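# Thread the dark-handled steel rod through all brass ring barrels

## Task

Push the steel rod that has the dark handle through the small barrel of every brass ring part seated in the steel block. The rod's tip must stick out past the block's far end. Leave the rod resting in the barrels, with every brass part still in its original place.

## Robot and tools

Robot: two arms, left_arm and right_arm. Each carries an identical five-finger right hand, so axes and numbers mean the same on both. Bases in the scene frame: left_arm at (-0.057, +0.477, 0) m, right_arm at (+0.040, -0.438, 0) m, both turned very slightly about z.

Scene frame: origin at table-top height, halfway between the nominal bases. +z is up, +x points out over the table, and the left arm sits on the +y side. Image sides do not match arm names. Reported poses, velocities and Hand targets are all in this frame. Printed positions can be off by a few cm, more at long reach.

Hand point: a point fixed to the palm, 0.15 m from the wrist flange along the fingers and 0.05 m in front of the palm. Its +z runs along straight fingers, +y out of the palm, and +x across the palm away from the thumb. Straight fingertips reach 0.06-0.07 m past it. A wrist bracket on the little-finger side can strike things. With fingers level, the wrist can sit up to 0.13 m (palm down) or 0.25 m (palm up) below the point and reach the table first.

Row layout (used by execute_actions and move): 28 numbers, each in [-1, 1], always for both arms. Order: left dx, dy, dz, rx, ry, rz; left little, ring, middle, index, thumb_bend, thumb_turn; left force_limit, speed; then the same 14 for the right arm.
- dx..rz are offsets, not poses. They count from that arm's Hand target as it stood when the action or move began, along scene axes. 1.0 = 0.6 m of travel or 180 degrees of turn. rx, ry, rz form a single rotation vector, turning about the Hand target's position. Sending the same offset twice moves the arm twice. Six zeros re-request the current Hand target.
- The six finger motors are absolute targets: -1 open or straight, +1 closed. thumb_turn at -1 puts the thumb beside the palm; at +1 it sits opposite the fingers.
- force_limit maps -1..+1 to about 0..10 N at the fingertip (0..15 N for both thumb motors). speed rises from near zero at -1 to full at +0.48 and stays full above that.
- Hands have no 'no change' value. To keep a hand as it is, repeat the last eight hand numbers actually sent for it. Before anything has been sent, use its hand_measured plus hand_force_limit and hand_speed.
- Grasping: with thumb_turn +1, the hand can hold things about 0.035-0.065 m thick, and handles as thin as about 0.025 m. For a soft grip, close with speed -0.94 or below. To grip harder, raise force_limit and send a target more closed than hand_measured. To loosen, send a target more open than hand_measured.

Tools:
- execute_actions(actions, cameras): actions is a list of actions. Each action is up to 15 rows, one per 1/30 s step. A short action keeps its last row for the rest of the 15 steps. Every row counts from the start-of-action Hand target. An empty list returns images and shows which fields results may omit.
- move(target, speed, blend, stop_force, zero, blocking, cameras): straight-line path for each hand point. target is one 28-number row, or a list of up to 15 rows. All rows are offsets from the same starting Hand targets, not chained. speed is in m/s, 0.002-3.2 (default 0.25); turn rate is capped at twice that in rad/s. Give one value or one per target. blend is a corner radius in m; 0 means stop at each target. stop_force is in N, 4-120, shared by both arms. It ends an arm's path when push against its motion passes the value. It is unreliable while the hand turns, and should be omitted when backing off a contact. zero (default true) re-zeros before the move. blocking=false returns after about 0.5 s but cannot be combined with stop_force. The whole move is capped at 10 s. Paths do not avoid obstacles. Keep paths away from an arm's own base.
- wait(seconds 0-10). stop() brakes a running move.
- zoom_image(camera, region=[x0,y0,x1,y1]): pixel box, at most 504 wide and 504 tall, on cam_high, cam_low, cam_left_wrist or cam_right_wrist (each 672x504).
- show_instructions(): reference pages. zero_wrist_force(arm: left_arm or right_arm). finished_scene(scene=1): ends the scene for good.

Results: each arm's end_effector_position (m), end_effector_quat_wxyz, velocities, and Hand target (the last commanded pose after clipping; the next offsets start from it). Joint positions and torques are also given. hand_measured, hand_stopped_by (moving, target, force, stalled, fault) and hand_load_n are listed in motor order; a grip that slips shows as hand_load_n falling toward 0. Wrist force and torque are in the hand's own axes, with a third line giving the peak since the last report. A move adds a 'move:' line giving its ending (done, off_target, moving, held, fault). limits=paced means the pose was clipped; limits=held means steps were withheld.

Behaviour and cautions: commanded orientation is clipped to within 32 degrees of the measured one at each step. Hands often stop short of the Hand target; send the missing distance as an offset. Arms are stiff, so aiming even slightly beyond a firm contact can trip a fault. A net force near 150 N, or joint torque at its limit (elbow 135, wrists 48.6 N m), halts that arm for 10 s. Hot motors (MOTOR HOT at 70 °C) brake the arm at 85 °C. A clearance check blocks arms from coming close, but fingers are exempt; never let the hands press or close on each other. Move slowly near the block and rod, avoid hard pushes and slams, don't drop or fling the rod, keep every object on the table, and leave the brass parts seated.

Each tool is called after ">>>" as name(argument=value, ...), one argument or row to a line, values as JSON.

Reference images:

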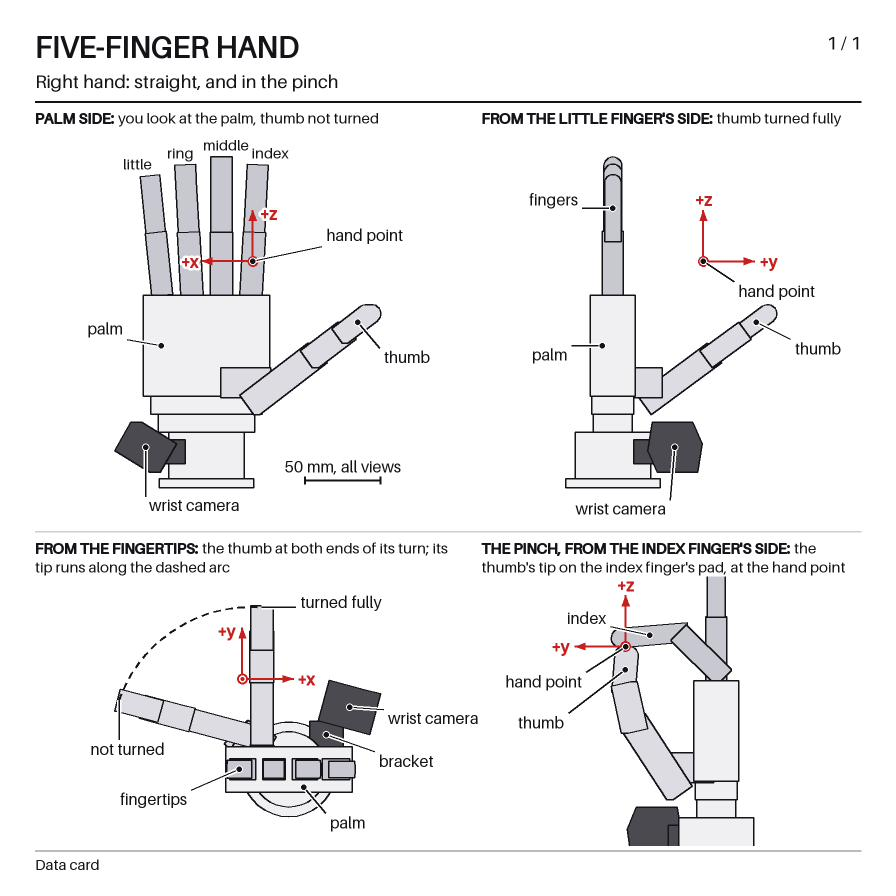

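## Session

>>> execute_actions(
  actions=[],
  cameras=["all"],
)

Scene clock: 0.00 s.
left_arm: end_effector_position=(+0.8884, +0.0740, +0.3275) hand_measured=(-1.000, -1.000, -1.000, -1.000, -1.000, -1.000) hand_load_n=(+0.0, +0.0, +0.0, +0.0, +0.0, +0.0) hand_stopped_by=(target, target, target, target, target, target) hand_force_limit=0.00 hand_speed=-0.80 end_effector_quat_wxyz=(+0.671, -0.484, +0.515, -0.226) | right_arm: end_effector_position=(+0.7317, -0.9475, +0.3373) hand_measured=(-1.000, -1.000, -1.000, -1.000, -1.000, -1.000) hand_load_n=(+0.0, +0.0, +0.0, +0.0, +0.0, +0.0) hand_stopped_by=(target, target, target, target, target, target) hand_force_limit=0.00 hand_speed=-0.80 end_effector_quat_wxyz=(+0.411, -0.156, +0.892, +0.105)
Joint positions: left_arm=[-0.824 -0.937 1.275 -0.345 0.289 -2.642] | right_arm=[-1.107 -0.89 1.196 1.236 0.695 -3.027]
Joint velocities: within noise
Joint torques (N m): no reading
Wrist force (N): no reading
Wrist torque (N m): no reading
Wrist force, peak (N): no reading
Hand target: left_arm +0.8884, +0.0740, +0.3275; +0.671, -0.484, +0.515, -0.226 | right_arm +0.7317, -0.9475, +0.3373; +0.411, -0.156, +0.892, +0.105

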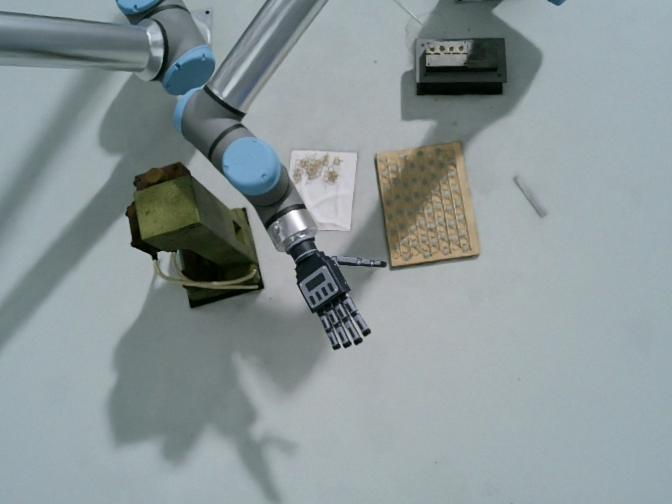

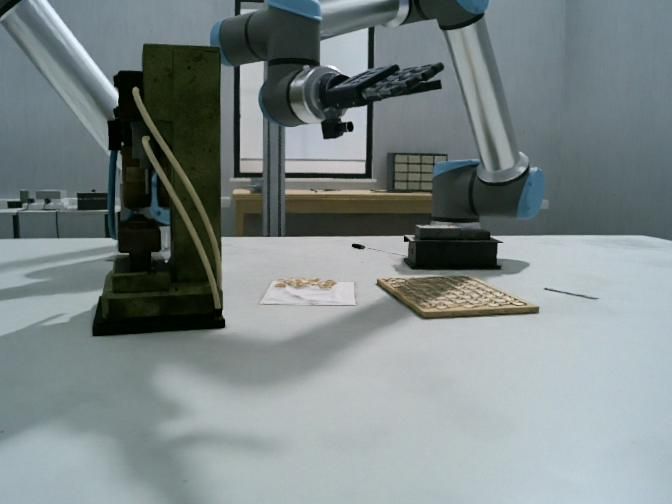

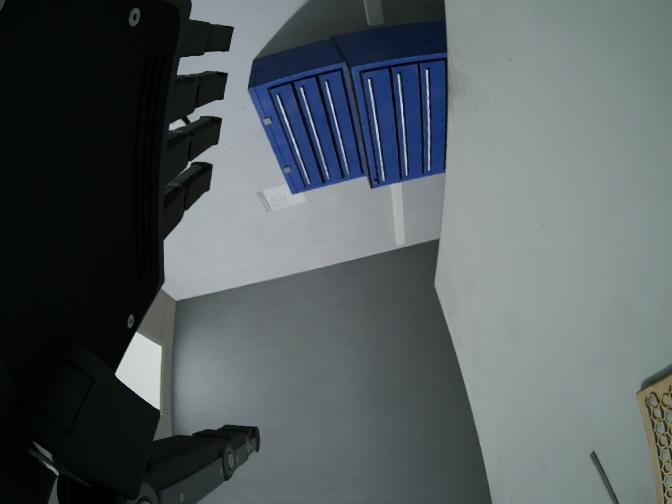

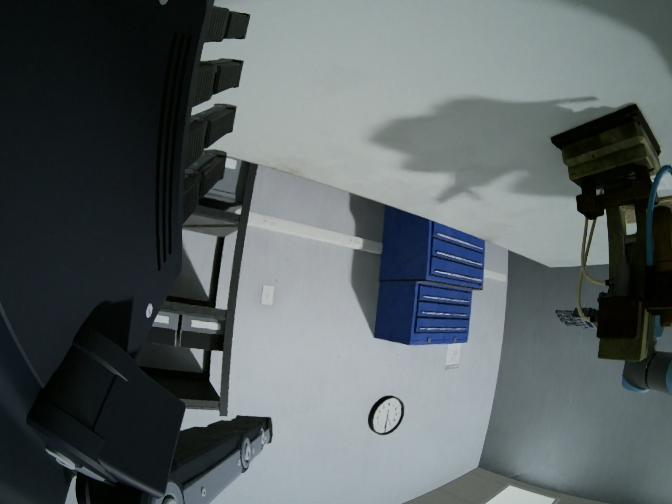

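>>> zoom_image(
  camera="cam_high",
  region=[370, 0, 572, 120],
)

>>> zoom_image(
  camera="cam_low",
  region=[330, 190, 560, 330],
)

>>> zoom_image(
  camera="cam_high",
  region=[280, 130, 580, 290],
)

Scaled by 2.495 from the camera's 672x504 image, which has a finer 960x720 frame.

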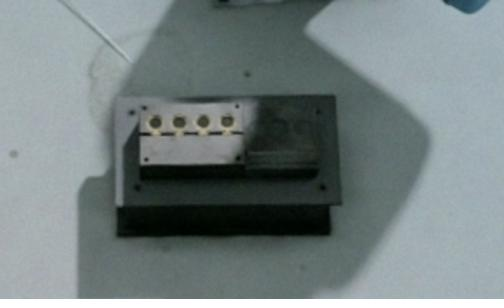

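Scaled by 2.191 from the camera's 672x504 image, which has a finer 960x720 frame.

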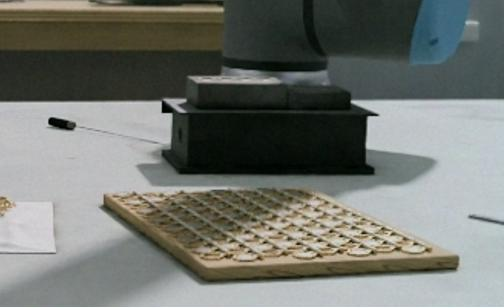

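Scaled by 1.680 from the camera's 672x504 image, which has a finer 960x720 frame.

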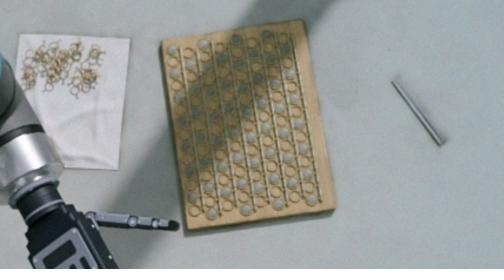

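>>> zoom_image(
  camera="cam_low",
  region=[340, 225, 420, 275],
)

>>> zoom_image(
  camera="cam_low",
  region=[395, 215, 515, 285],
)

>>> zoom_image(
  camera="cam_high",
  region=[370, 0, 450, 50],
)

>>> zoom_image(
  camera="cam_high",
  region=[405, 30, 515, 100],
)

Scaled by 6.300 from the camera's 672x504 image, which has a finer 960x720 frame.

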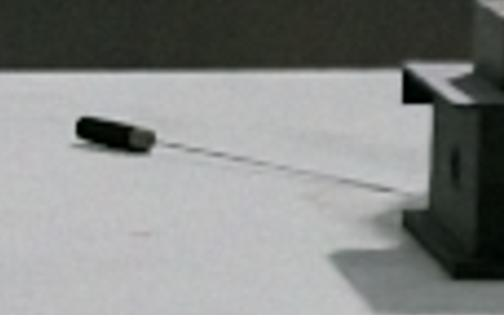

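Scaled by 4.200 from the camera's 672x504 image, which has a finer 960x720 frame.

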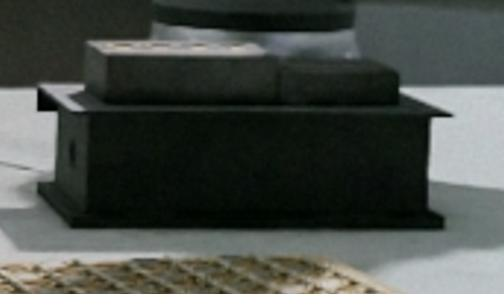

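Scaled by 6.300 from the camera's 672x504 image, which has a finer 960x720 frame.

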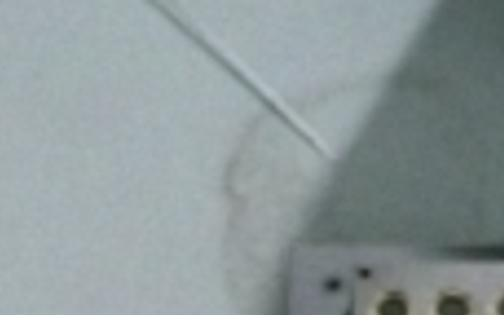

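Scaled by 4.582 from the camera's 672x504 image, which has a finer 960x720 frame.

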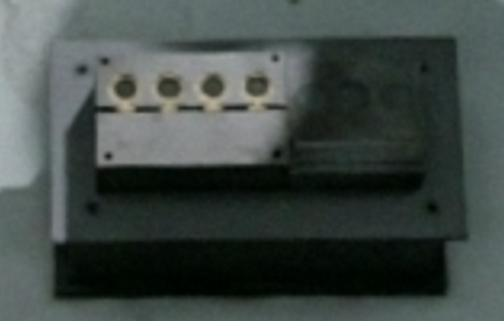

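>>> move(
  target=[-0.9557, 0.1933, 0.1208, -0.2225, 0.4485, 0.0155, -1, -1, -1, -1, -1, -1, 0, -0.8, 0, 0, 0, 0, 0, 0, -1, -1, -1, -1, -1, -1, 0, -0.8],
  speed=0.4,
  cameras=["all"],
)

Scene clock: 377.93 s.
left_arm: end_effector_position=(+0.3151, +0.1900, +0.4000) hand_measured=(-1.000, -1.000, -1.000, -1.000, -1.000, -1.000) hand_load_n=(+0.0, +0.0, +0.0, +0.0, +0.0, +0.0) hand_stopped_by=(target, target, target, target, target, target) hand_force_limit=0.00 hand_speed=-0.80 end_effector_quat_wxyz=(+0.000, +0.707, -0.707, +0.000) | right_arm: end_effector_position=(+0.7317, -0.9475, +0.3373) hand_measured=(-1.000, -1.000, -1.000, -1.000, -1.000, -1.000) hand_load_n=(+0.0, +0.0, +0.0, +0.0, +0.0, +0.0) hand_stopped_by=(target, target, target, target, target, target) hand_force_limit=0.00 hand_speed=-0.80 end_effector_quat_wxyz=(+0.411, -0.156, +0.892, +0.105)
Joint positions: left_arm=[-0.937 -1.458 1.674 1.356 1.57 -4.106] | right_arm=[-1.107 -0.89 1.196 1.236 0.695 -3.027]
Joint torques (N m): left_arm=[-6.63 -61.09 -25.34 0.92 3 -3.49] | right_arm=[4.22 -95.13 -33.63 2.98 -2.2 -0.48]
Wrist force (N): left_arm=[-0.5 1.1 -1.3] | right_arm=[0.2 0.4 0.6]
Wrist torque (N m): left_arm=[0.30 0.44 0.35] | right_arm=[0.02 -0.05 0.03]
Wrist force, peak (N): left_arm=[-0.2 2.0 -1.8] | right_arm=[-0.3 -0.3 0.8]
Hand target: left_arm +0.3150, +0.1900, +0.4000; +0.000, +0.707, -0.707, +0.000 | right_arm +0.7317, -0.9475, +0.3373; +0.411, -0.156, +0.892, +0.105
Off the commanded pose: left_arm 0.000 m, 0 deg | right_arm 0.000 m, 0 deg.
move: done
camera_calibration:
cam_left_wrist: T_world_to_cam=[[-0.966288, -0.251992, 0.0527906, 0.321177], [-0.191589, 0.84075, 0.506392, -0.302586], [-0.17199, 0.479206, -0.860686, 0.425091], [0, 0, 0, 1]] pos_world=[0.325489, 0.131627, 0.502142]

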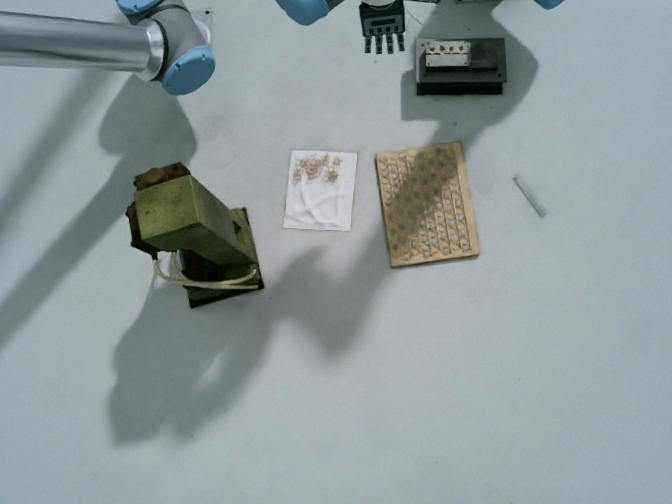

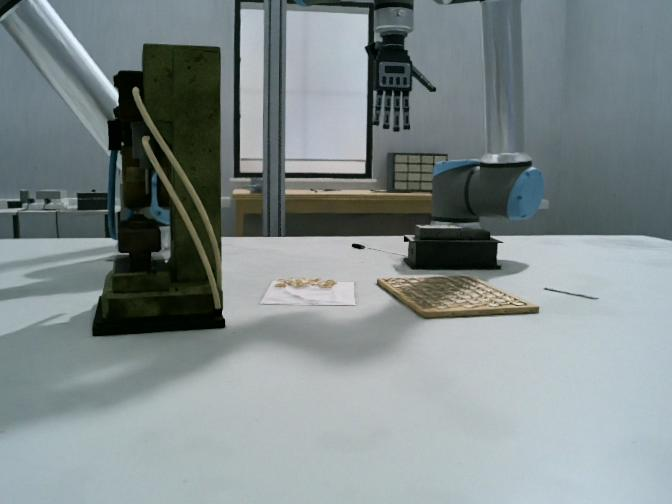

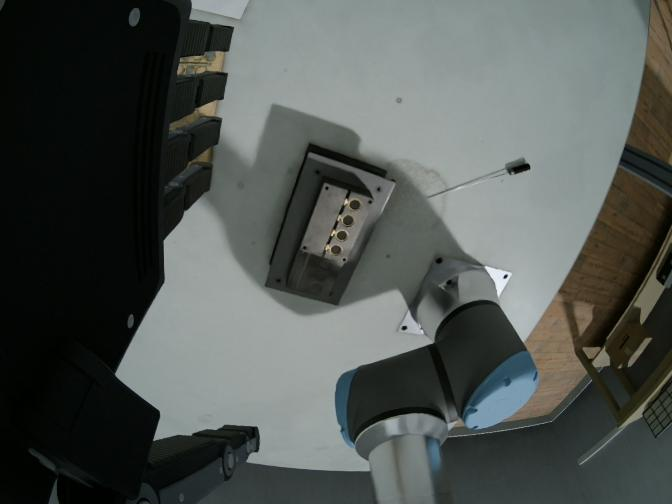

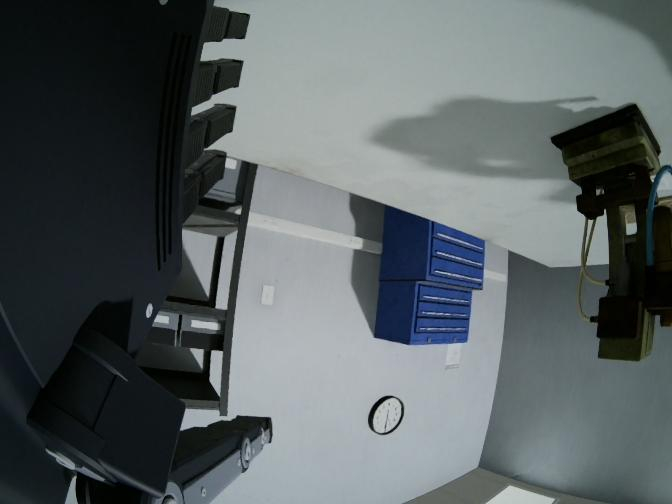

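>>> zoom_image(
  camera="cam_left_wrist",
  region=[260, 140, 400, 310],
)

>>> zoom_image(
  camera="cam_left_wrist",
  region=[410, 140, 550, 220],
)

Scaled by 2.965 from the camera's 672x504 image, which has a finer 960x720 frame.

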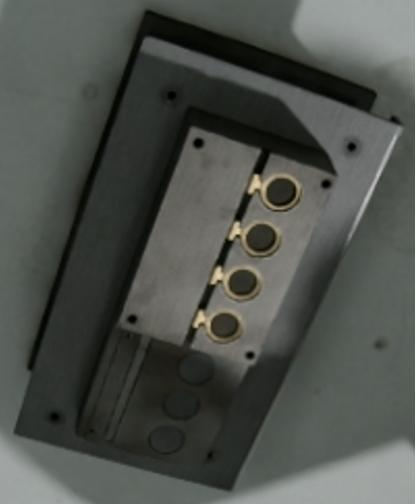

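Scaled by 3.600 from the camera's 672x504 image, which has a finer 960x720 frame.

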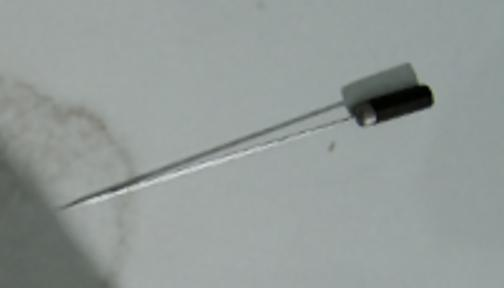

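>>> move(
  target=[
    [0.08, 0.083, -0.019, -0.0291, 0.0564, 0.072, -1, -1, -1, -1, -1, -1, 0, -0.8, 0.0273, 0.0785, 0.1922, 0.0478, -0.1002, 0.0032, -1, -1, -1, -1, -1, -1, 0, -0.8],
    [0.16, 0.1665, -0.038, -0.0582, 0.1128, 0.144, -1, -1, -1, -1, -1, -1, 0, -0.8, 0.0075, 0.1337, 0.3952, 0.0956, -0.2004, 0.0064, -1, -1, -1, -1, -1, -1, 0, -0.8],
    [0.24, 0.25, -0.0575, -0.0872, 0.1691, 0.216, -1, -1, -1, -1, -1, -1, 0, -0.8, -0.061, 0.166, 0.5908, 0.1434, -0.3006, 0.0096, -1, -1, -1, -1, -1, -1, 0, -0.8],
    [0.32, 0.333, -0.0767, -0.1163, 0.2255, 0.288, -1, -1, -1, -1, -1, -1, 0, -0.8, -0.1725, 0.1783, 0.7617, 0.1912, -0.4008, 0.0128, -1, -1, -1, -1, -1, -1, 0, -0.8],
  ],
  speed=0.35,
  blend=0.03,
  cameras=["cam_left_wrist", "cam_high"],
)

Scene clock: 727.10 s.
left_arm: end_effector_position=(+0.5070, +0.3897, +0.3540) hand_measured=(-1.000, -1.000, -1.000, -1.000, -1.000, -1.000) hand_load_n=(+0.0, +0.0, +0.0, +0.0, +0.0, +0.0) hand_stopped_by=(target, target, target, target, target, target) hand_force_limit=0.00 hand_speed=-0.80 end_effector_quat_wxyz=(+0.357, +0.883, -0.282, -0.114) | right_arm: end_effector_position=(+0.6282, -0.8405, +0.7942) hand_measured=(-1.000, -1.000, -1.000, -1.000, -1.000, -1.000) hand_load_n=(+0.0, +0.0, +0.0, +0.0, +0.0, +0.0) hand_stopped_by=(target, target, target, target, target, target) hand_force_limit=0.00 hand_speed=-0.80 end_effector_quat_wxyz=(+0.873, -0.083, +0.413, +0.245)
Joint positions: left_arm=[-0.102 -1.051 1.519 1.529 2.231 -4.076] | right_arm=[-1.104 -1.156 1.41 1.292 -0.701 -3.034]
Joint torques (N m): left_arm=[12.83 -58.47 -44.41 8.29 4.14 -3.34] | right_arm=[14.86 -89.78 -27.1 5.61 -4.81 -2.73]
Wrist force (N): left_arm=[0.1 2.0 -0.6] | right_arm=[1.0 -0.3 -3.6]
Wrist torque (N m): left_arm=[0.33 0.28 0.57] | right_arm=[-0.01 0.02 -0.03]
Wrist force, peak (N): left_arm=[-0.8 2.2 -1.6] | right_arm=[0.5 0.1 -4.0]
Hand target: left_arm +0.5070, +0.3898, +0.3540; +0.357, +0.883, -0.282, -0.114 | right_arm +0.6282, -0.8405, +0.7943; +0.873, -0.083, +0.413, +0.245
Off the commanded pose: left_arm 0.000 m, 0 deg | right_arm 0.000 m, 0 deg.
move: done
camera_calibration:
cam_left_wrist: T_world_to_cam=[[-0.175314, -0.682592, 0.70946, 0.093783], [-0.561374, 0.6613, 0.497536, -0.149905], [-0.80878, -0.311047, -0.499124, 0.825625], [0, 0, 0, 1]] pos_world=[0.600038, 0.419956, 0.420137]
Images, in order (width x height): cam_high 672x504, cam_left_wrist 672x504.

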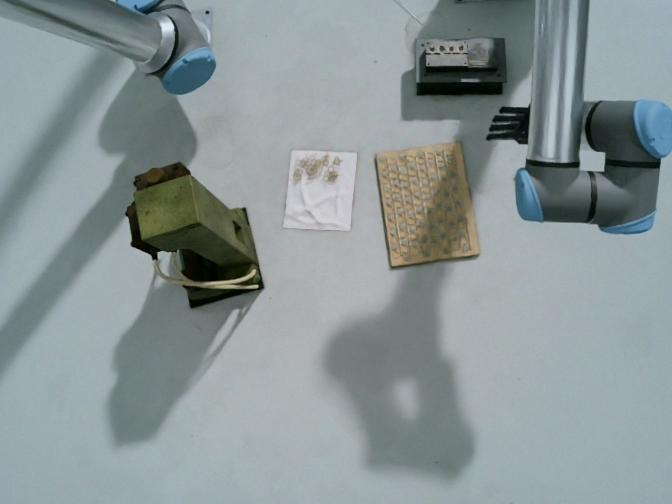

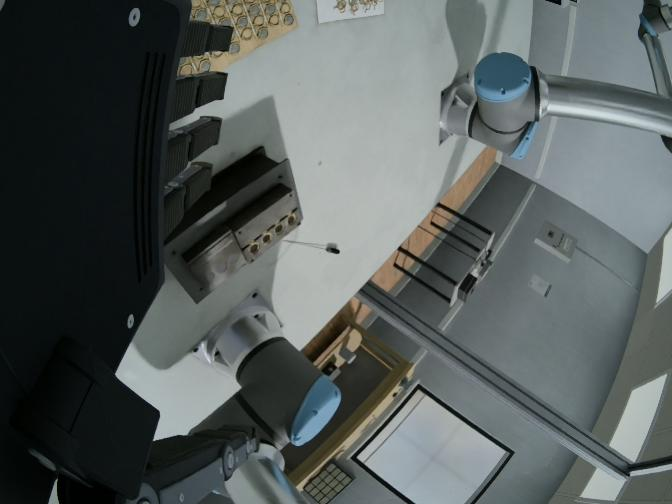

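>>> move(
  target=[0, 0, 0, 0, 0, 0, -1, -1, -1, -1, -1, -1, 0, -0.8, -0.1527, 0.7308, 0.0412, -0.0711, -0.2217, 0.1992, -1, -1, -1, -1, -1, -1, 0, -0.8],
  speed=0.35,
  cameras=[],
)

Scene clock: 838.07 s.
left_arm: end_effector_position=(+0.5070, +0.3898, +0.3540) hand_measured=(-1.000, -1.000, -1.000, -1.000, -1.000, -1.000) hand_load_n=(+0.0, +0.0, +0.0, +0.0, +0.0, +0.0) hand_stopped_by=(target, target, target, target, target, target) hand_force_limit=0.00 hand_speed=-0.80 end_effector_quat_wxyz=(+0.357, +0.883, -0.282, -0.114) | right_arm: end_effector_position=(+0.5365, -0.4021, +0.8190) hand_measured=(-1.000, -1.000, -1.000, -1.000, -1.000, -1.000) hand_load_n=(+0.0, +0.0, +0.0, +0.0, +0.0, +0.0) hand_stopped_by=(target, target, target, target, target, target) hand_force_limit=0.00 hand_speed=-0.80 end_effector_quat_wxyz=(+0.830, -0.374, +0.075, +0.407)
Joint positions: left_arm=[-0.102 -1.051 1.519 1.529 2.231 -4.076] | right_arm=[-0.507 -1.353 1.459 0.854 -1.047 -3.107]
Joint torques (N m): left_arm=[10.76 -59.23 -44.35 7.84 4.14 -3.02] | right_arm=[18.07 -48.13 -41.78 0.88 1.15 -2.82]
Wrist force (N): left_arm=[-0.1 2.7 -0.7] | right_arm=[0.1 1.8 -3.3]
Wrist torque (N m): left_arm=[0.43 0.30 0.58] | right_arm=[0.21 0.20 -0.02]
Wrist force, peak (N): left_arm=[-0.2 3.0 -0.8] | right_arm=[0.0 -1.2 -4.8]
Hand target: left_arm +0.5070, +0.3898, +0.3540; +0.357, +0.883, -0.282, -0.114 | right_arm +0.5366, -0.4020, +0.8190; +0.830, -0.374, +0.075, +0.407
Off the commanded pose: left_arm 0.000 m, 0 deg | right_arm 0.000 m, 0 deg.
move: done
No camera images: "cameras" was empty.

>>> move(
  target=[
    [0, 0, 0, 0, 0, 0, -1, -1, -1, -1, -1, -1, 0, -0.8, -0.331, 0.3567, -0.23, 0.0554, -0.2217, 0.2863, -1, -1, -1, -1, -1, -1, 0, -0.8],
    [0, 0, 0, 0, 0, 0, -1, -1, -1, -1, -1, -1, 0, -0.8, -0.5388, 0.5615, -0.5417, 0.2365, -0.3766, 0.5738, -1, -1, -1, -1, -1, -1, 0, -0.8],
  ],
  speed=0.35,
  blend=0.03,
  cameras=["cam_left_wrist", "cam_right_wrist", "cam_high"],
)

Scene clock: 875.63 s.
left_arm: end_effector_position=(+0.5070, +0.3898, +0.3540) hand_measured=(-1.000, -1.000, -1.000, -1.000, -1.000, -1.000) hand_load_n=(+0.0, +0.0, +0.0, +0.0, +0.0, +0.0) hand_stopped_by=(target, target, target, target, target, target) hand_force_limit=0.00 hand_speed=-0.80 end_effector_quat_wxyz=(+0.357, +0.883, -0.282, -0.114) | right_arm: end_effector_position=(+0.2133, -0.0651, +0.4940) hand_measured=(-1.000, -1.000, -1.000, -1.000, -1.000, -1.000) hand_load_n=(+0.0, +0.0, +0.0, +0.0, +0.0, -0.5) hand_stopped_by=(target, target, target, target, target, target) hand_force_limit=0.00 hand_speed=-0.80 end_effector_quat_wxyz=(-0.200, +0.156, +0.749, -0.612)
Joint positions: left_arm=[-0.102 -1.051 1.519 1.529 2.231 -4.076] | right_arm=[0.891 -1.484 1.609 -0.299 -1.744 -3.282]
Joint torques (N m): left_arm=[11.25 -57.53 -46.19 8.02 4.81 -3.01] | right_arm=[15.21 -65.44 -30.48 -1.14 -2.8 1.96]
Wrist force (N): left_arm=[-0.1 2.7 -0.8] | right_arm=[-2.2 3.0 -1.4]
Wrist torque (N m): left_arm=[0.44 0.30 0.58] | right_arm=[0.29 0.34 -0.25]
Wrist force, peak (N): left_arm=[-0.1 3.2 -0.9] | right_arm=[-0.7 0.6 -4.4]
Hand target: left_arm +0.5070, +0.3898, +0.3540; +0.357, +0.883, -0.282, -0.114 | right_arm +0.2133, -0.0651, +0.4940; -0.200, +0.156, +0.749, -0.612
Off the commanded pose: left_arm 0.000 m, 0 deg | right_arm 0.000 m, 0 deg.
move: done
camera_calibration:
cam_left_wrist: T_world_to_cam=[[-0.175203, -0.682548, 0.70953, 0.0937366], [-0.561387, 0.661296, 0.497526, -0.149957], [-0.808795, -0.311153, -0.499034, 0.825672], [0, 0, 0, 1]] pos_world=[0.600038, 0.420056, 0.420137]
cam_right_wrist: T_world_to_cam=[[-0.208447, 0.351753, -0.91259, 0.517639], [0.978014, 0.0808748, -0.192218, -0.110078], [0.0061922, -0.932593, -0.360878, 0.234832], [0, 0, 0, 1]] pos_world=[0.214104, 0.0458235, 0.535979]
Images, in order (width x height): cam_high 672x504, cam_left_wrist 672x504, cam_right_wrist 672x504.

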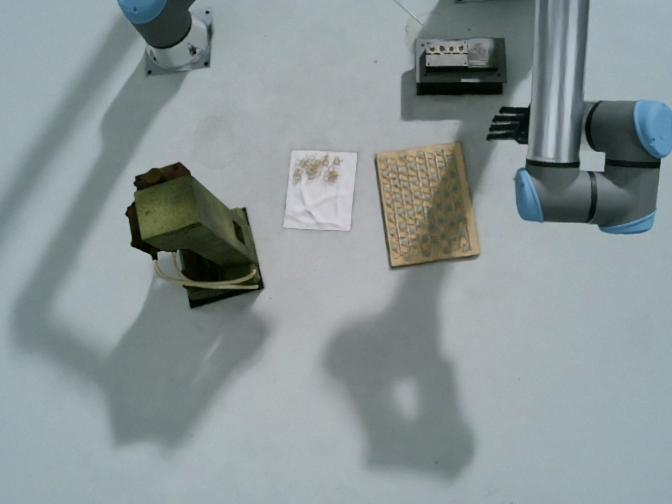

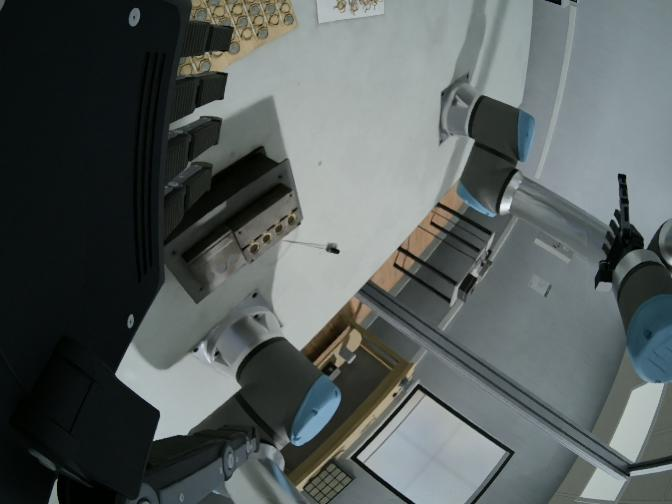

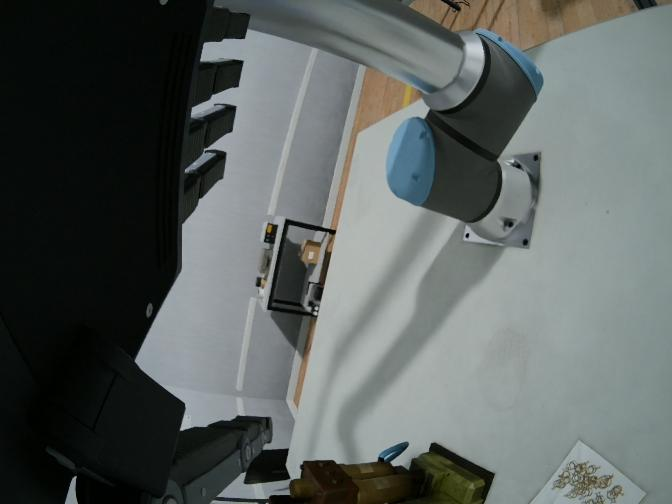

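>>> move(
  target=[0, 0, 0, 0, 0, 0, -1, -1, -1, -1, -1, -1, 0, -0.8, -0.4555, 0.3968, -0.5567, 0.0896, -0.0314, 0.3444, -1, -1, -0.35, -0.2, -0.35, 1, 0, 0],
  speed=0.3,
  cameras=["cam_left_wrist", "cam_right_wrist", "cam_low"],
)

Scene clock: 910.40 s.
left_arm: end_effector_position=(+0.5070, +0.3898, +0.3540) hand_measured=(-1.000, -1.000, -1.000, -1.000, -1.000, -1.000) hand_load_n=(+0.0, +0.0, +0.0, +0.0, +0.0, +0.0) hand_stopped_by=(target, target, target, target, target, target) hand_force_limit=0.00 hand_speed=-0.80 end_effector_quat_wxyz=(+0.357, +0.883, -0.282, -0.114) | right_arm: end_effector_position=(-0.0600, +0.1729, +0.1600) hand_measured=(-1.000, -1.000, -0.350, -0.200, -0.350, +1.000) hand_load_n=(+0.0, +0.0, +0.0, +0.0, +0.0, +0.0) hand_stopped_by=(target, target, target, target, target, target) hand_force_limit=0.00 hand_speed=0.00 end_effector_quat_wxyz=(+0.159, -0.250, +0.805, -0.514)
Joint positions: left_arm=[-0.102 -1.051 1.519 1.529 2.231 -4.076] | right_arm=[1.683 -1.146 1.71 -1.053 -2.027 -3.372]
Joint torques (N m): left_arm=[13.18 -57.77 -45.22 7.82 4.45 -2.44] | right_arm=[12.14 -65.78 -39.46 -2.29 -3.25 -2.74]
Wrist force (N): left_arm=[0.0 2.8 -0.8] | right_arm=[-2.0 2.3 -0.8]
Wrist torque (N m): left_arm=[0.45 0.28 0.60] | right_arm=[0.19 0.17 0.03]
Wrist force, peak (N): left_arm=[-0.3 3.0 -0.9] | right_arm=[-1.2 3.9 -1.3]
Hand target: left_arm +0.5070, +0.3898, +0.3540; +0.357, +0.883, -0.282, -0.114 | right_arm -0.0600, +0.1730, +0.1600; +0.159, -0.250, +0.805, -0.514
Off the commanded pose: left_arm 0.000 m, 0 deg | right_arm 0.000 m, 0 deg.
move: done
camera_calibration:
cam_left_wrist: T_world_to_cam=[[-0.175203, -0.682548, 0.70953, 0.0937366], [-0.561387, 0.661296, 0.497526, -0.149957], [-0.808795, -0.311153, -0.499034, 0.825672], [0, 0, 0, 1]] pos_world=[0.600038, 0.420056, 0.420137]
cam_right_wrist: T_world_to_cam=[[-0.460396, 0.225755, -0.858528, 0.0702364], [0.376585, 0.925456, 0.0414057, -0.145791], [0.803878, -0.304246, -0.511092, 0.301191], [0, 0, 0, 1]] pos_world=[-0.154882, 0.210703, 0.220273]
Images, in order (width x height): cam_low 672x504, cam_left_wrist 672x504, cam_right_wrist 672x504.

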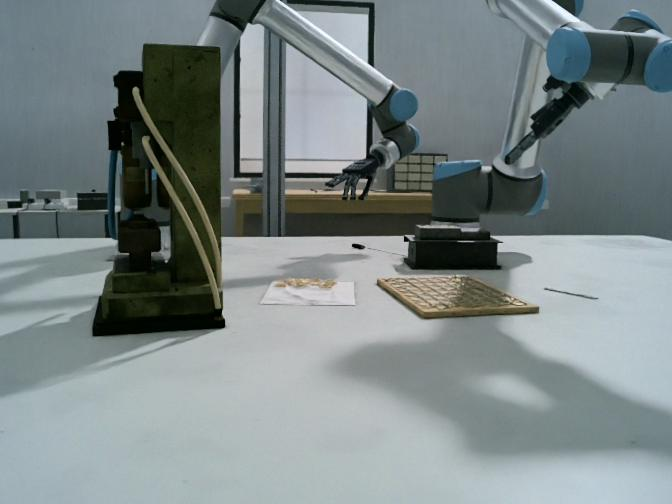

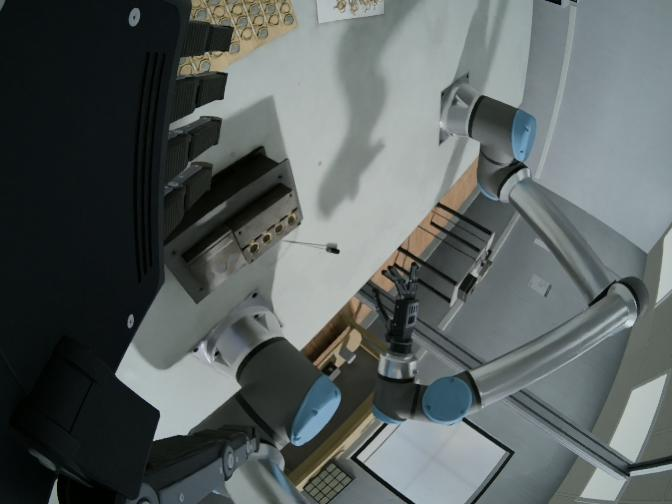

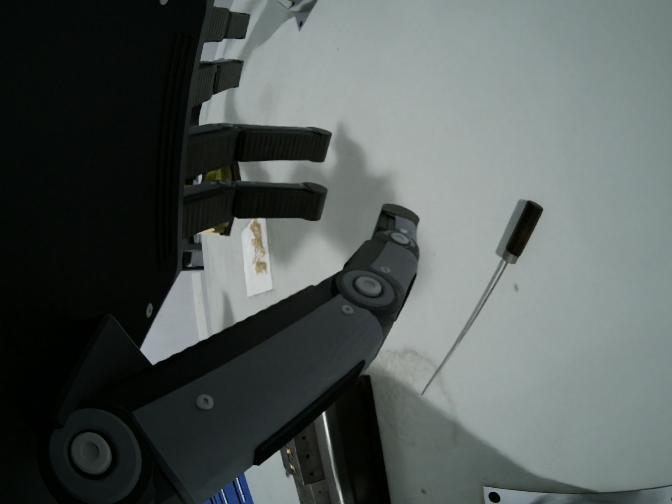

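>>> zoom_image(
  camera="cam_right_wrist",
  region=[400, 180, 570, 410],
)

>>> zoom_image(
  camera="cam_left_wrist",
  region=[240, 200, 440, 320],
)

Scaled by 2.191 from the camera's 672x504 image, which has a finer 960x720 frame.

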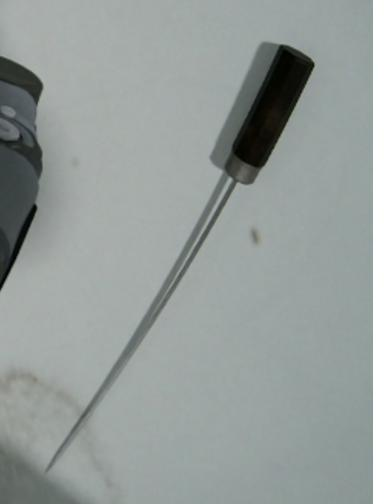

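Scaled by 2.520 from the camera's 672x504 image, which has a finer 960x720 frame.

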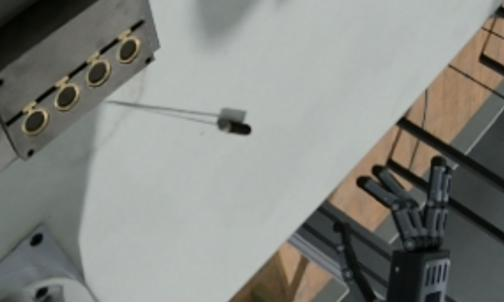

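>>> move(
  target=[0, 0, 0, 0, 0, 0, -1, -1, -1, -1, -1, -1, 0, -0.8, 0.0023, 0.013, -0.1667, 0, 0, 0, -1, -1, -0.2, -0.2, -0.25, 1, 0, 0],
  speed=0.15,
  cameras=["cam_left_wrist", "cam_right_wrist"],
)

>>> zoom_image(
  camera="cam_right_wrist",
  region=[280, 130, 500, 350],
)

>>> zoom_image(
  camera="cam_left_wrist",
  region=[300, 210, 440, 320],
)

Scene clock: 1011.17 s.
left_arm: end_effector_position=(+0.5070, +0.3898, +0.3540) hand_measured=(-1.000, -1.000, -1.000, -1.000, -1.000, -1.000) hand_load_n=(+0.0, +0.0, +0.0, +0.0, +0.0, +0.0) hand_stopped_by=(target, target, target, target, target, target) hand_force_limit=0.00 hand_speed=-0.80 end_effector_quat_wxyz=(+0.357, +0.883, -0.282, -0.114) | right_arm: end_effector_position=(-0.0586, +0.1808, +0.0600) hand_measured=(-1.000, -1.000, -0.200, -0.200, -0.250, +1.000) hand_load_n=(+0.0, +0.0, +0.0, +0.0, +0.0, +0.0) hand_stopped_by=(target, target, target, target, target, target) hand_force_limit=0.00 hand_speed=0.00 end_effector_quat_wxyz=(+0.159, -0.250, +0.805, -0.514)
Joint positions: left_arm=[-0.102 -1.051 1.519 1.529 2.231 -4.076] | right_arm=[1.68 -1.037 1.754 -1.206 -2.029 -3.373]
Joint torques (N m): left_arm=[10.41 -59.08 -45.35 7.77 4.28 -2.39] | right_arm=[-5.16 -70.96 -22.66 -3.07 -3.99 -2.31]
Wrist force (N): left_arm=[0.1 2.3 -0.7] | right_arm=[-1.7 2.7 -0.9]
Wrist torque (N m): left_arm=[0.37 0.27 0.58] | right_arm=[0.29 0.17 0.10]
Wrist force, peak (N): left_arm=[0.1 3.0 -0.8] | right_arm=[-2.2 3.8 -0.5]
Hand target: left_arm +0.5070, +0.3898, +0.3540; +0.357, +0.883, -0.282, -0.114 | right_arm -0.0586, +0.1808, +0.0599; +0.159, -0.250, +0.805, -0.514
Off the commanded pose: left_arm 0.000 m, 0 deg | right_arm 0.000 m, 0 deg.
move: done
camera_calibration:
cam_left_wrist: T_world_to_cam=[[-0.175203, -0.682548, 0.70953, 0.0937366], [-0.561387, 0.661296, 0.497526, -0.149957], [-0.808795, -0.311153, -0.499034, 0.825672], [0, 0, 0, 1]] pos_world=[0.600038, 0.420056, 0.420137]
cam_right_wrist: T_world_to_cam=[[-0.46043, 0.225669, -0.858532, -0.0167645], [0.376364, 0.925545, 0.0414396, -0.149414], [0.803962, -0.30404, -0.511082, 0.251376], [0, 0, 0, 1]] pos_world=[-0.153582, 0.218502, 0.120273]
Images, in order (width x height): cam_left_wrist 672x504, cam_right_wrist 672x504.

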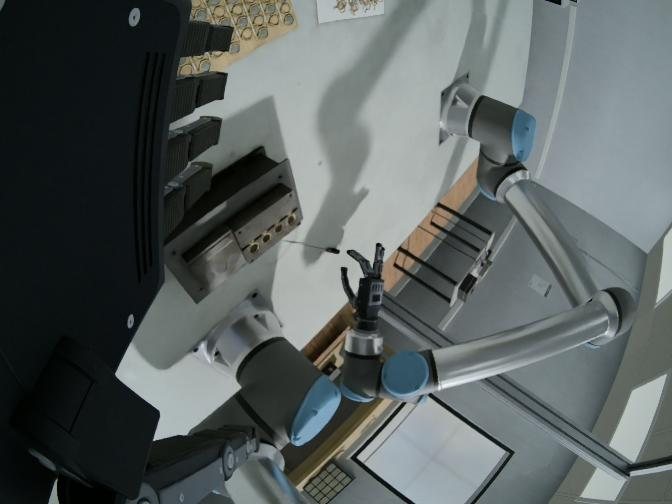

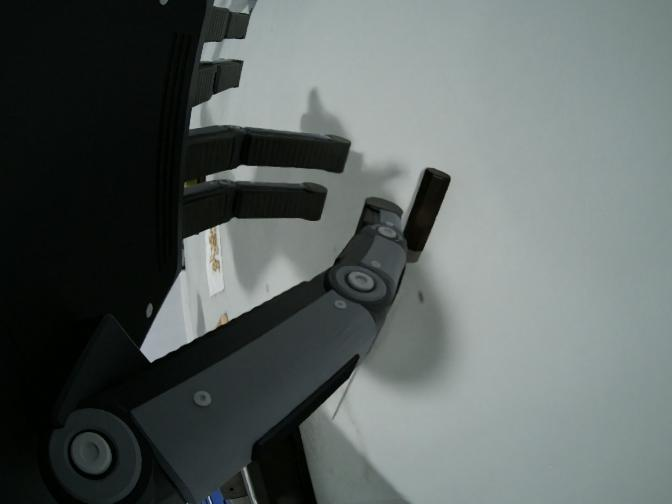

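Scaled by 2.291 from the camera's 672x504 image, which has a finer 960x720 frame.

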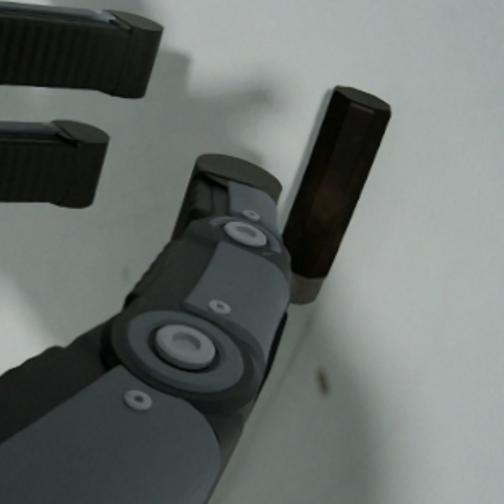

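Scaled by 3.600 from the camera's 672x504 image, which has a finer 960x720 frame.

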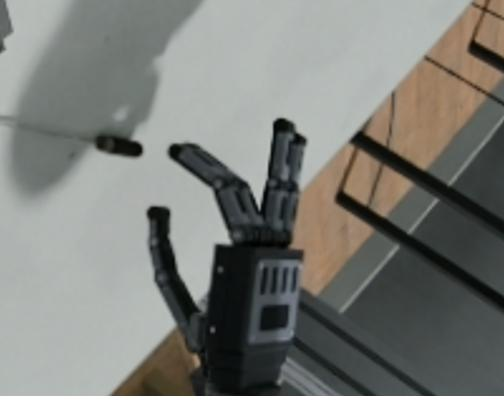

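>>> move(
  target=[0, 0, 0, 0, 0, 0, -1, -1, -1, -1, -1, -1, 0, -0.8, 0.011, 0.0075, -0.05, 0, 0, 0, -1, -1, -0.2, -0.2, -0.25, 1, 0, 0],
  speed=0.1,
  cameras=["cam_left_wrist", "cam_right_wrist"],
)

>>> zoom_image(
  camera="cam_right_wrist",
  region=[280, 130, 460, 310],
)

>>> zoom_image(
  camera="cam_left_wrist",
  region=[300, 210, 400, 310],
)

Scene clock: 1067.57 s.
left_arm: end_effector_position=(+0.5070, +0.3898, +0.3540) hand_measured=(-1.000, -1.000, -1.000, -1.000, -1.000, -1.000) hand_load_n=(+0.0, +0.0, +0.0, +0.0, +0.0, +0.0) hand_stopped_by=(target, target, target, target, target, target) hand_force_limit=0.00 hand_speed=-0.80 end_effector_quat_wxyz=(+0.357, +0.883, -0.282, -0.114) | right_arm: end_effector_position=(-0.0520, +0.1853, +0.0300) hand_measured=(-1.000, -1.000, -0.200, -0.200, -0.250, +1.000) hand_load_n=(+0.0, +0.0, +0.0, +0.0, +0.0, +0.0) hand_stopped_by=(target, target, target, target, target, target) hand_force_limit=0.00 hand_speed=0.00 end_effector_quat_wxyz=(+0.159, -0.250, +0.805, -0.514)
Joint positions: left_arm=[-0.102 -1.051 1.519 1.529 2.231 -4.076] | right_arm=[1.671 -1.001 1.761 -1.251 -2.037 -3.378]
Joint torques (N m): left_arm=[11.8 -59.24 -44.3 7.79 4.36 -1.74] | right_arm=[-7.24 -69.71 -21.31 -3.19 -3.74 -2.56]
Wrist force (N): left_arm=[0.2 2.1 -0.5] | right_arm=[-2.1 2.6 -0.9]
Wrist torque (N m): left_arm=[0.34 0.26 0.58] | right_arm=[0.26 0.23 0.05]
Wrist force, peak (N): left_arm=[-0.1 3.0 -0.9] | right_arm=[-2.0 3.1 -0.8]
Hand target: left_arm +0.5070, +0.3898, +0.3540; +0.357, +0.883, -0.282, -0.114 | right_arm -0.0520, +0.1853, +0.0299; +0.159, -0.250, +0.805, -0.514
Off the commanded pose: left_arm 0.000 m, 0 deg | right_arm 0.000 m, 0 deg.
move: done
camera_calibration:
cam_left_wrist: T_world_to_cam=[[-0.175203, -0.682548, 0.70953, 0.0937366], [-0.561387, 0.661296, 0.497526, -0.149957], [-0.808795, -0.311153, -0.499034, 0.825672], [0, 0, 0, 1]] pos_world=[0.600038, 0.420056, 0.420137]
cam_right_wrist: T_world_to_cam=[[-0.46043, 0.225669, -0.858532, -0.0404971], [0.376364, 0.925545, 0.0414396, -0.15482], [0.803962, -0.30404, -0.511082, 0.232106], [0, 0, 0, 1]] pos_world=[-0.146982, 0.223002, 0.0902728]
Images, in order (width x height): cam_left_wrist 672x504, cam_right_wrist 672x504.

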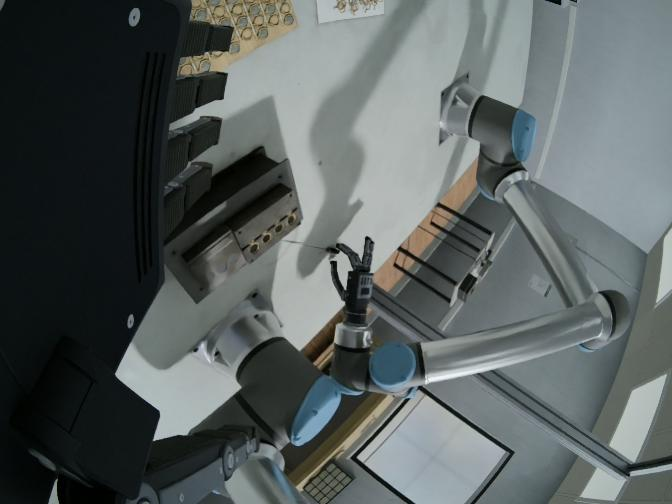

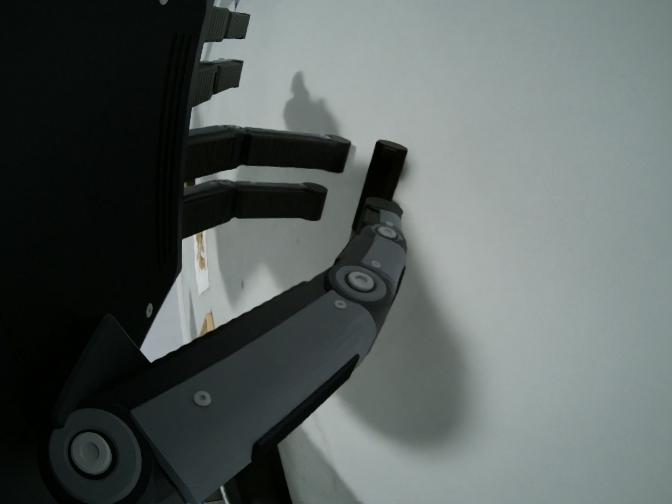

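Scaled by 2.800 from the camera's 672x504 image, which has a finer 960x720 frame.

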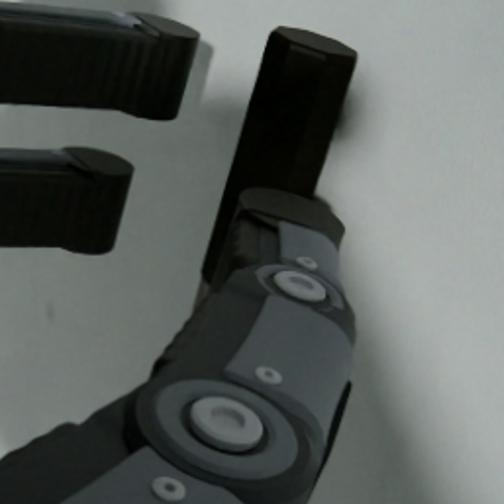

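Scaled by 5.040 from the camera's 672x504 image, which has a finer 960x720 frame.

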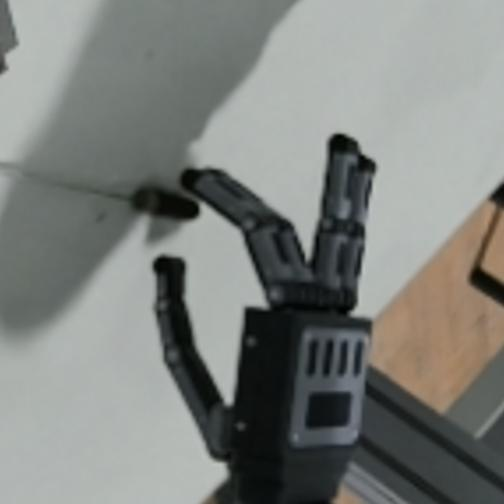

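>>> move(
  target=[0, 0, 0, 0, 0, 0, -1, -1, -1, -1, -1, -1, 0, -0.8, 0, 0, -0.0417, 0, 0, 0, -1, -1, -0.2, -0.2, -0.25, 1, 0, 0],
  speed=0.01,
  stop_force=4,
  cameras=["cam_left_wrist", "cam_right_wrist"],
)

>>> zoom_image(
  camera="cam_right_wrist",
  region=[280, 110, 460, 290],
)

>>> zoom_image(
  camera="cam_left_wrist",
  region=[300, 210, 400, 310],
)

Scene clock: 1107.20 s.
left_arm: end_effector_position=(+0.5070, +0.3898, +0.3540) hand_measured=(-1.000, -1.000, -1.000, -1.000, -1.000, -1.000) hand_load_n=(+0.0, +0.0, +0.0, +0.0, +0.0, +0.0) hand_stopped_by=(target, target, target, target, target, target) hand_force_limit=0.00 hand_speed=-0.80 end_effector_quat_wxyz=(+0.357, +0.883, -0.282, -0.114) | right_arm: end_effector_position=(-0.0520, +0.1853, +0.0179) hand_measured=(-1.000, -1.000, -0.200, -0.200, -0.250, +1.000) hand_load_n=(+0.0, +0.0, +0.0, +0.0, +0.0, +0.0) hand_stopped_by=(target, target, target, target, target, target) hand_force_limit=0.00 hand_speed=0.00 end_effector_quat_wxyz=(+0.159, -0.250, +0.805, -0.514)
Joint positions: left_arm=[-0.102 -1.051 1.519 1.529 2.231 -4.076] | right_arm=[1.671 -0.987 1.765 -1.27 -2.037 -3.378]
Joint torques (N m): left_arm=[10.52 -57.77 -44.64 7.76 4.52 -1.27] | right_arm=[-3.73 -93.17 -30.45 1.13 0.62 -2.24]
Wrist force (N): left_arm=[0.2 2.4 -0.8] | right_arm=[-1.1 -2.6 -4.4]
Wrist torque (N m): left_arm=[0.41 0.25 0.60] | right_arm=[0.45 0.23 -0.03]
Wrist force, peak (N): left_arm=[0.2 2.9 -1.1] | right_arm=[-0.6 -11.3 -9.4]
Hand target: left_arm +0.5070, +0.3898, +0.3540; +0.357, +0.883, -0.282, -0.114 | right_arm -0.0520, +0.1853, +0.0179; +0.159, -0.250, +0.805, -0.514 (not the last commanded pose)
Off the commanded pose: left_arm 0.000 m, 0 deg | right_arm 0.013 m, 0 deg.
move: contact (right_arm)
camera_calibration:
cam_left_wrist: T_world_to_cam=[[-0.175203, -0.682548, 0.70953, 0.0937366], [-0.561387, 0.661296, 0.497526, -0.149957], [-0.808795, -0.311153, -0.499034, 0.825672], [0, 0, 0, 1]] pos_world=[0.600038, 0.420056, 0.420137]
cam_right_wrist: T_world_to_cam=[[-0.460438, 0.225648, -0.858533, -0.0508819], [0.376354, 0.92555, 0.0414207, -0.15432], [0.803962, -0.30404, -0.511082, 0.225922], [0, 0, 0, 1]] pos_world=[-0.146982, 0.223002, 0.0781728]
Images, in order (width x height): cam_left_wrist 672x504, cam_right_wrist 672x504.

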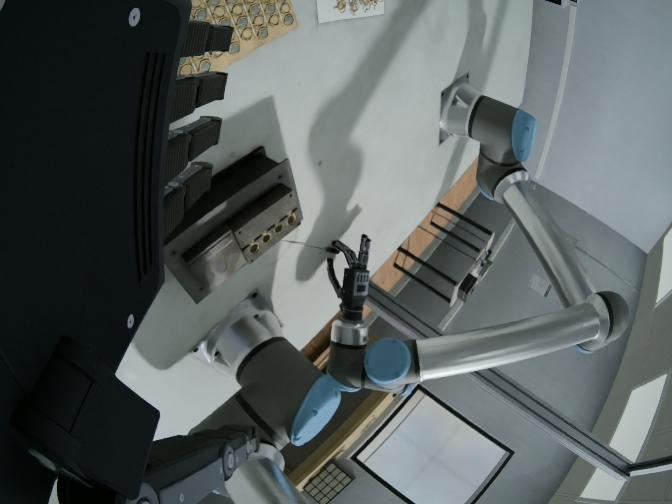

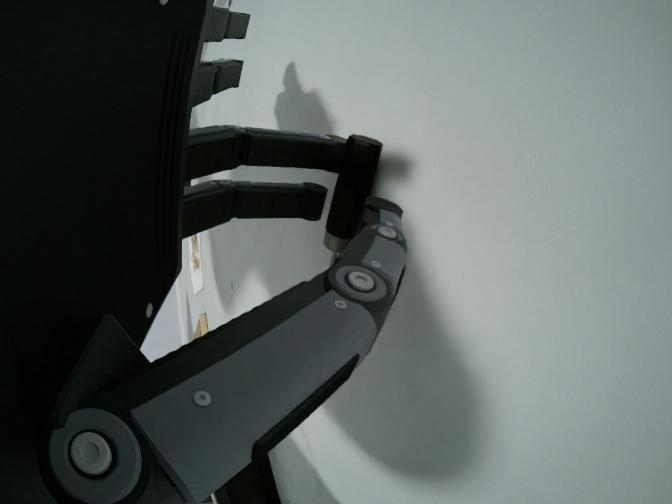

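Scaled by 2.800 from the camera's 672x504 image, which has a finer 960x720 frame.

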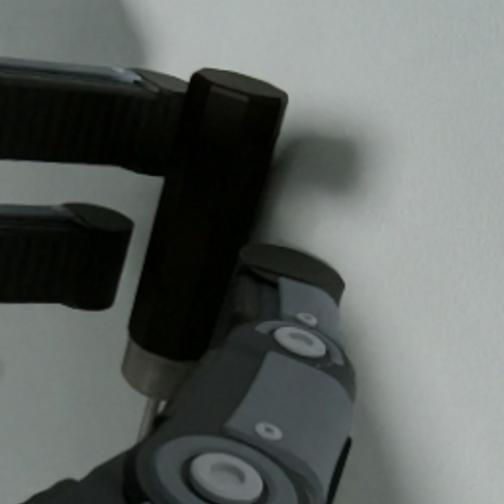

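Scaled by 5.040 from the camera's 672x504 image, which has a finer 960x720 frame.

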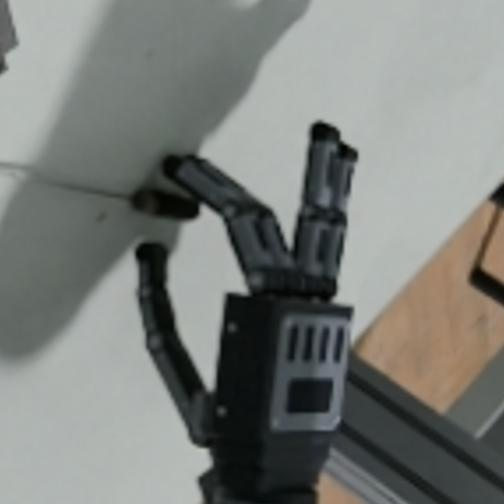

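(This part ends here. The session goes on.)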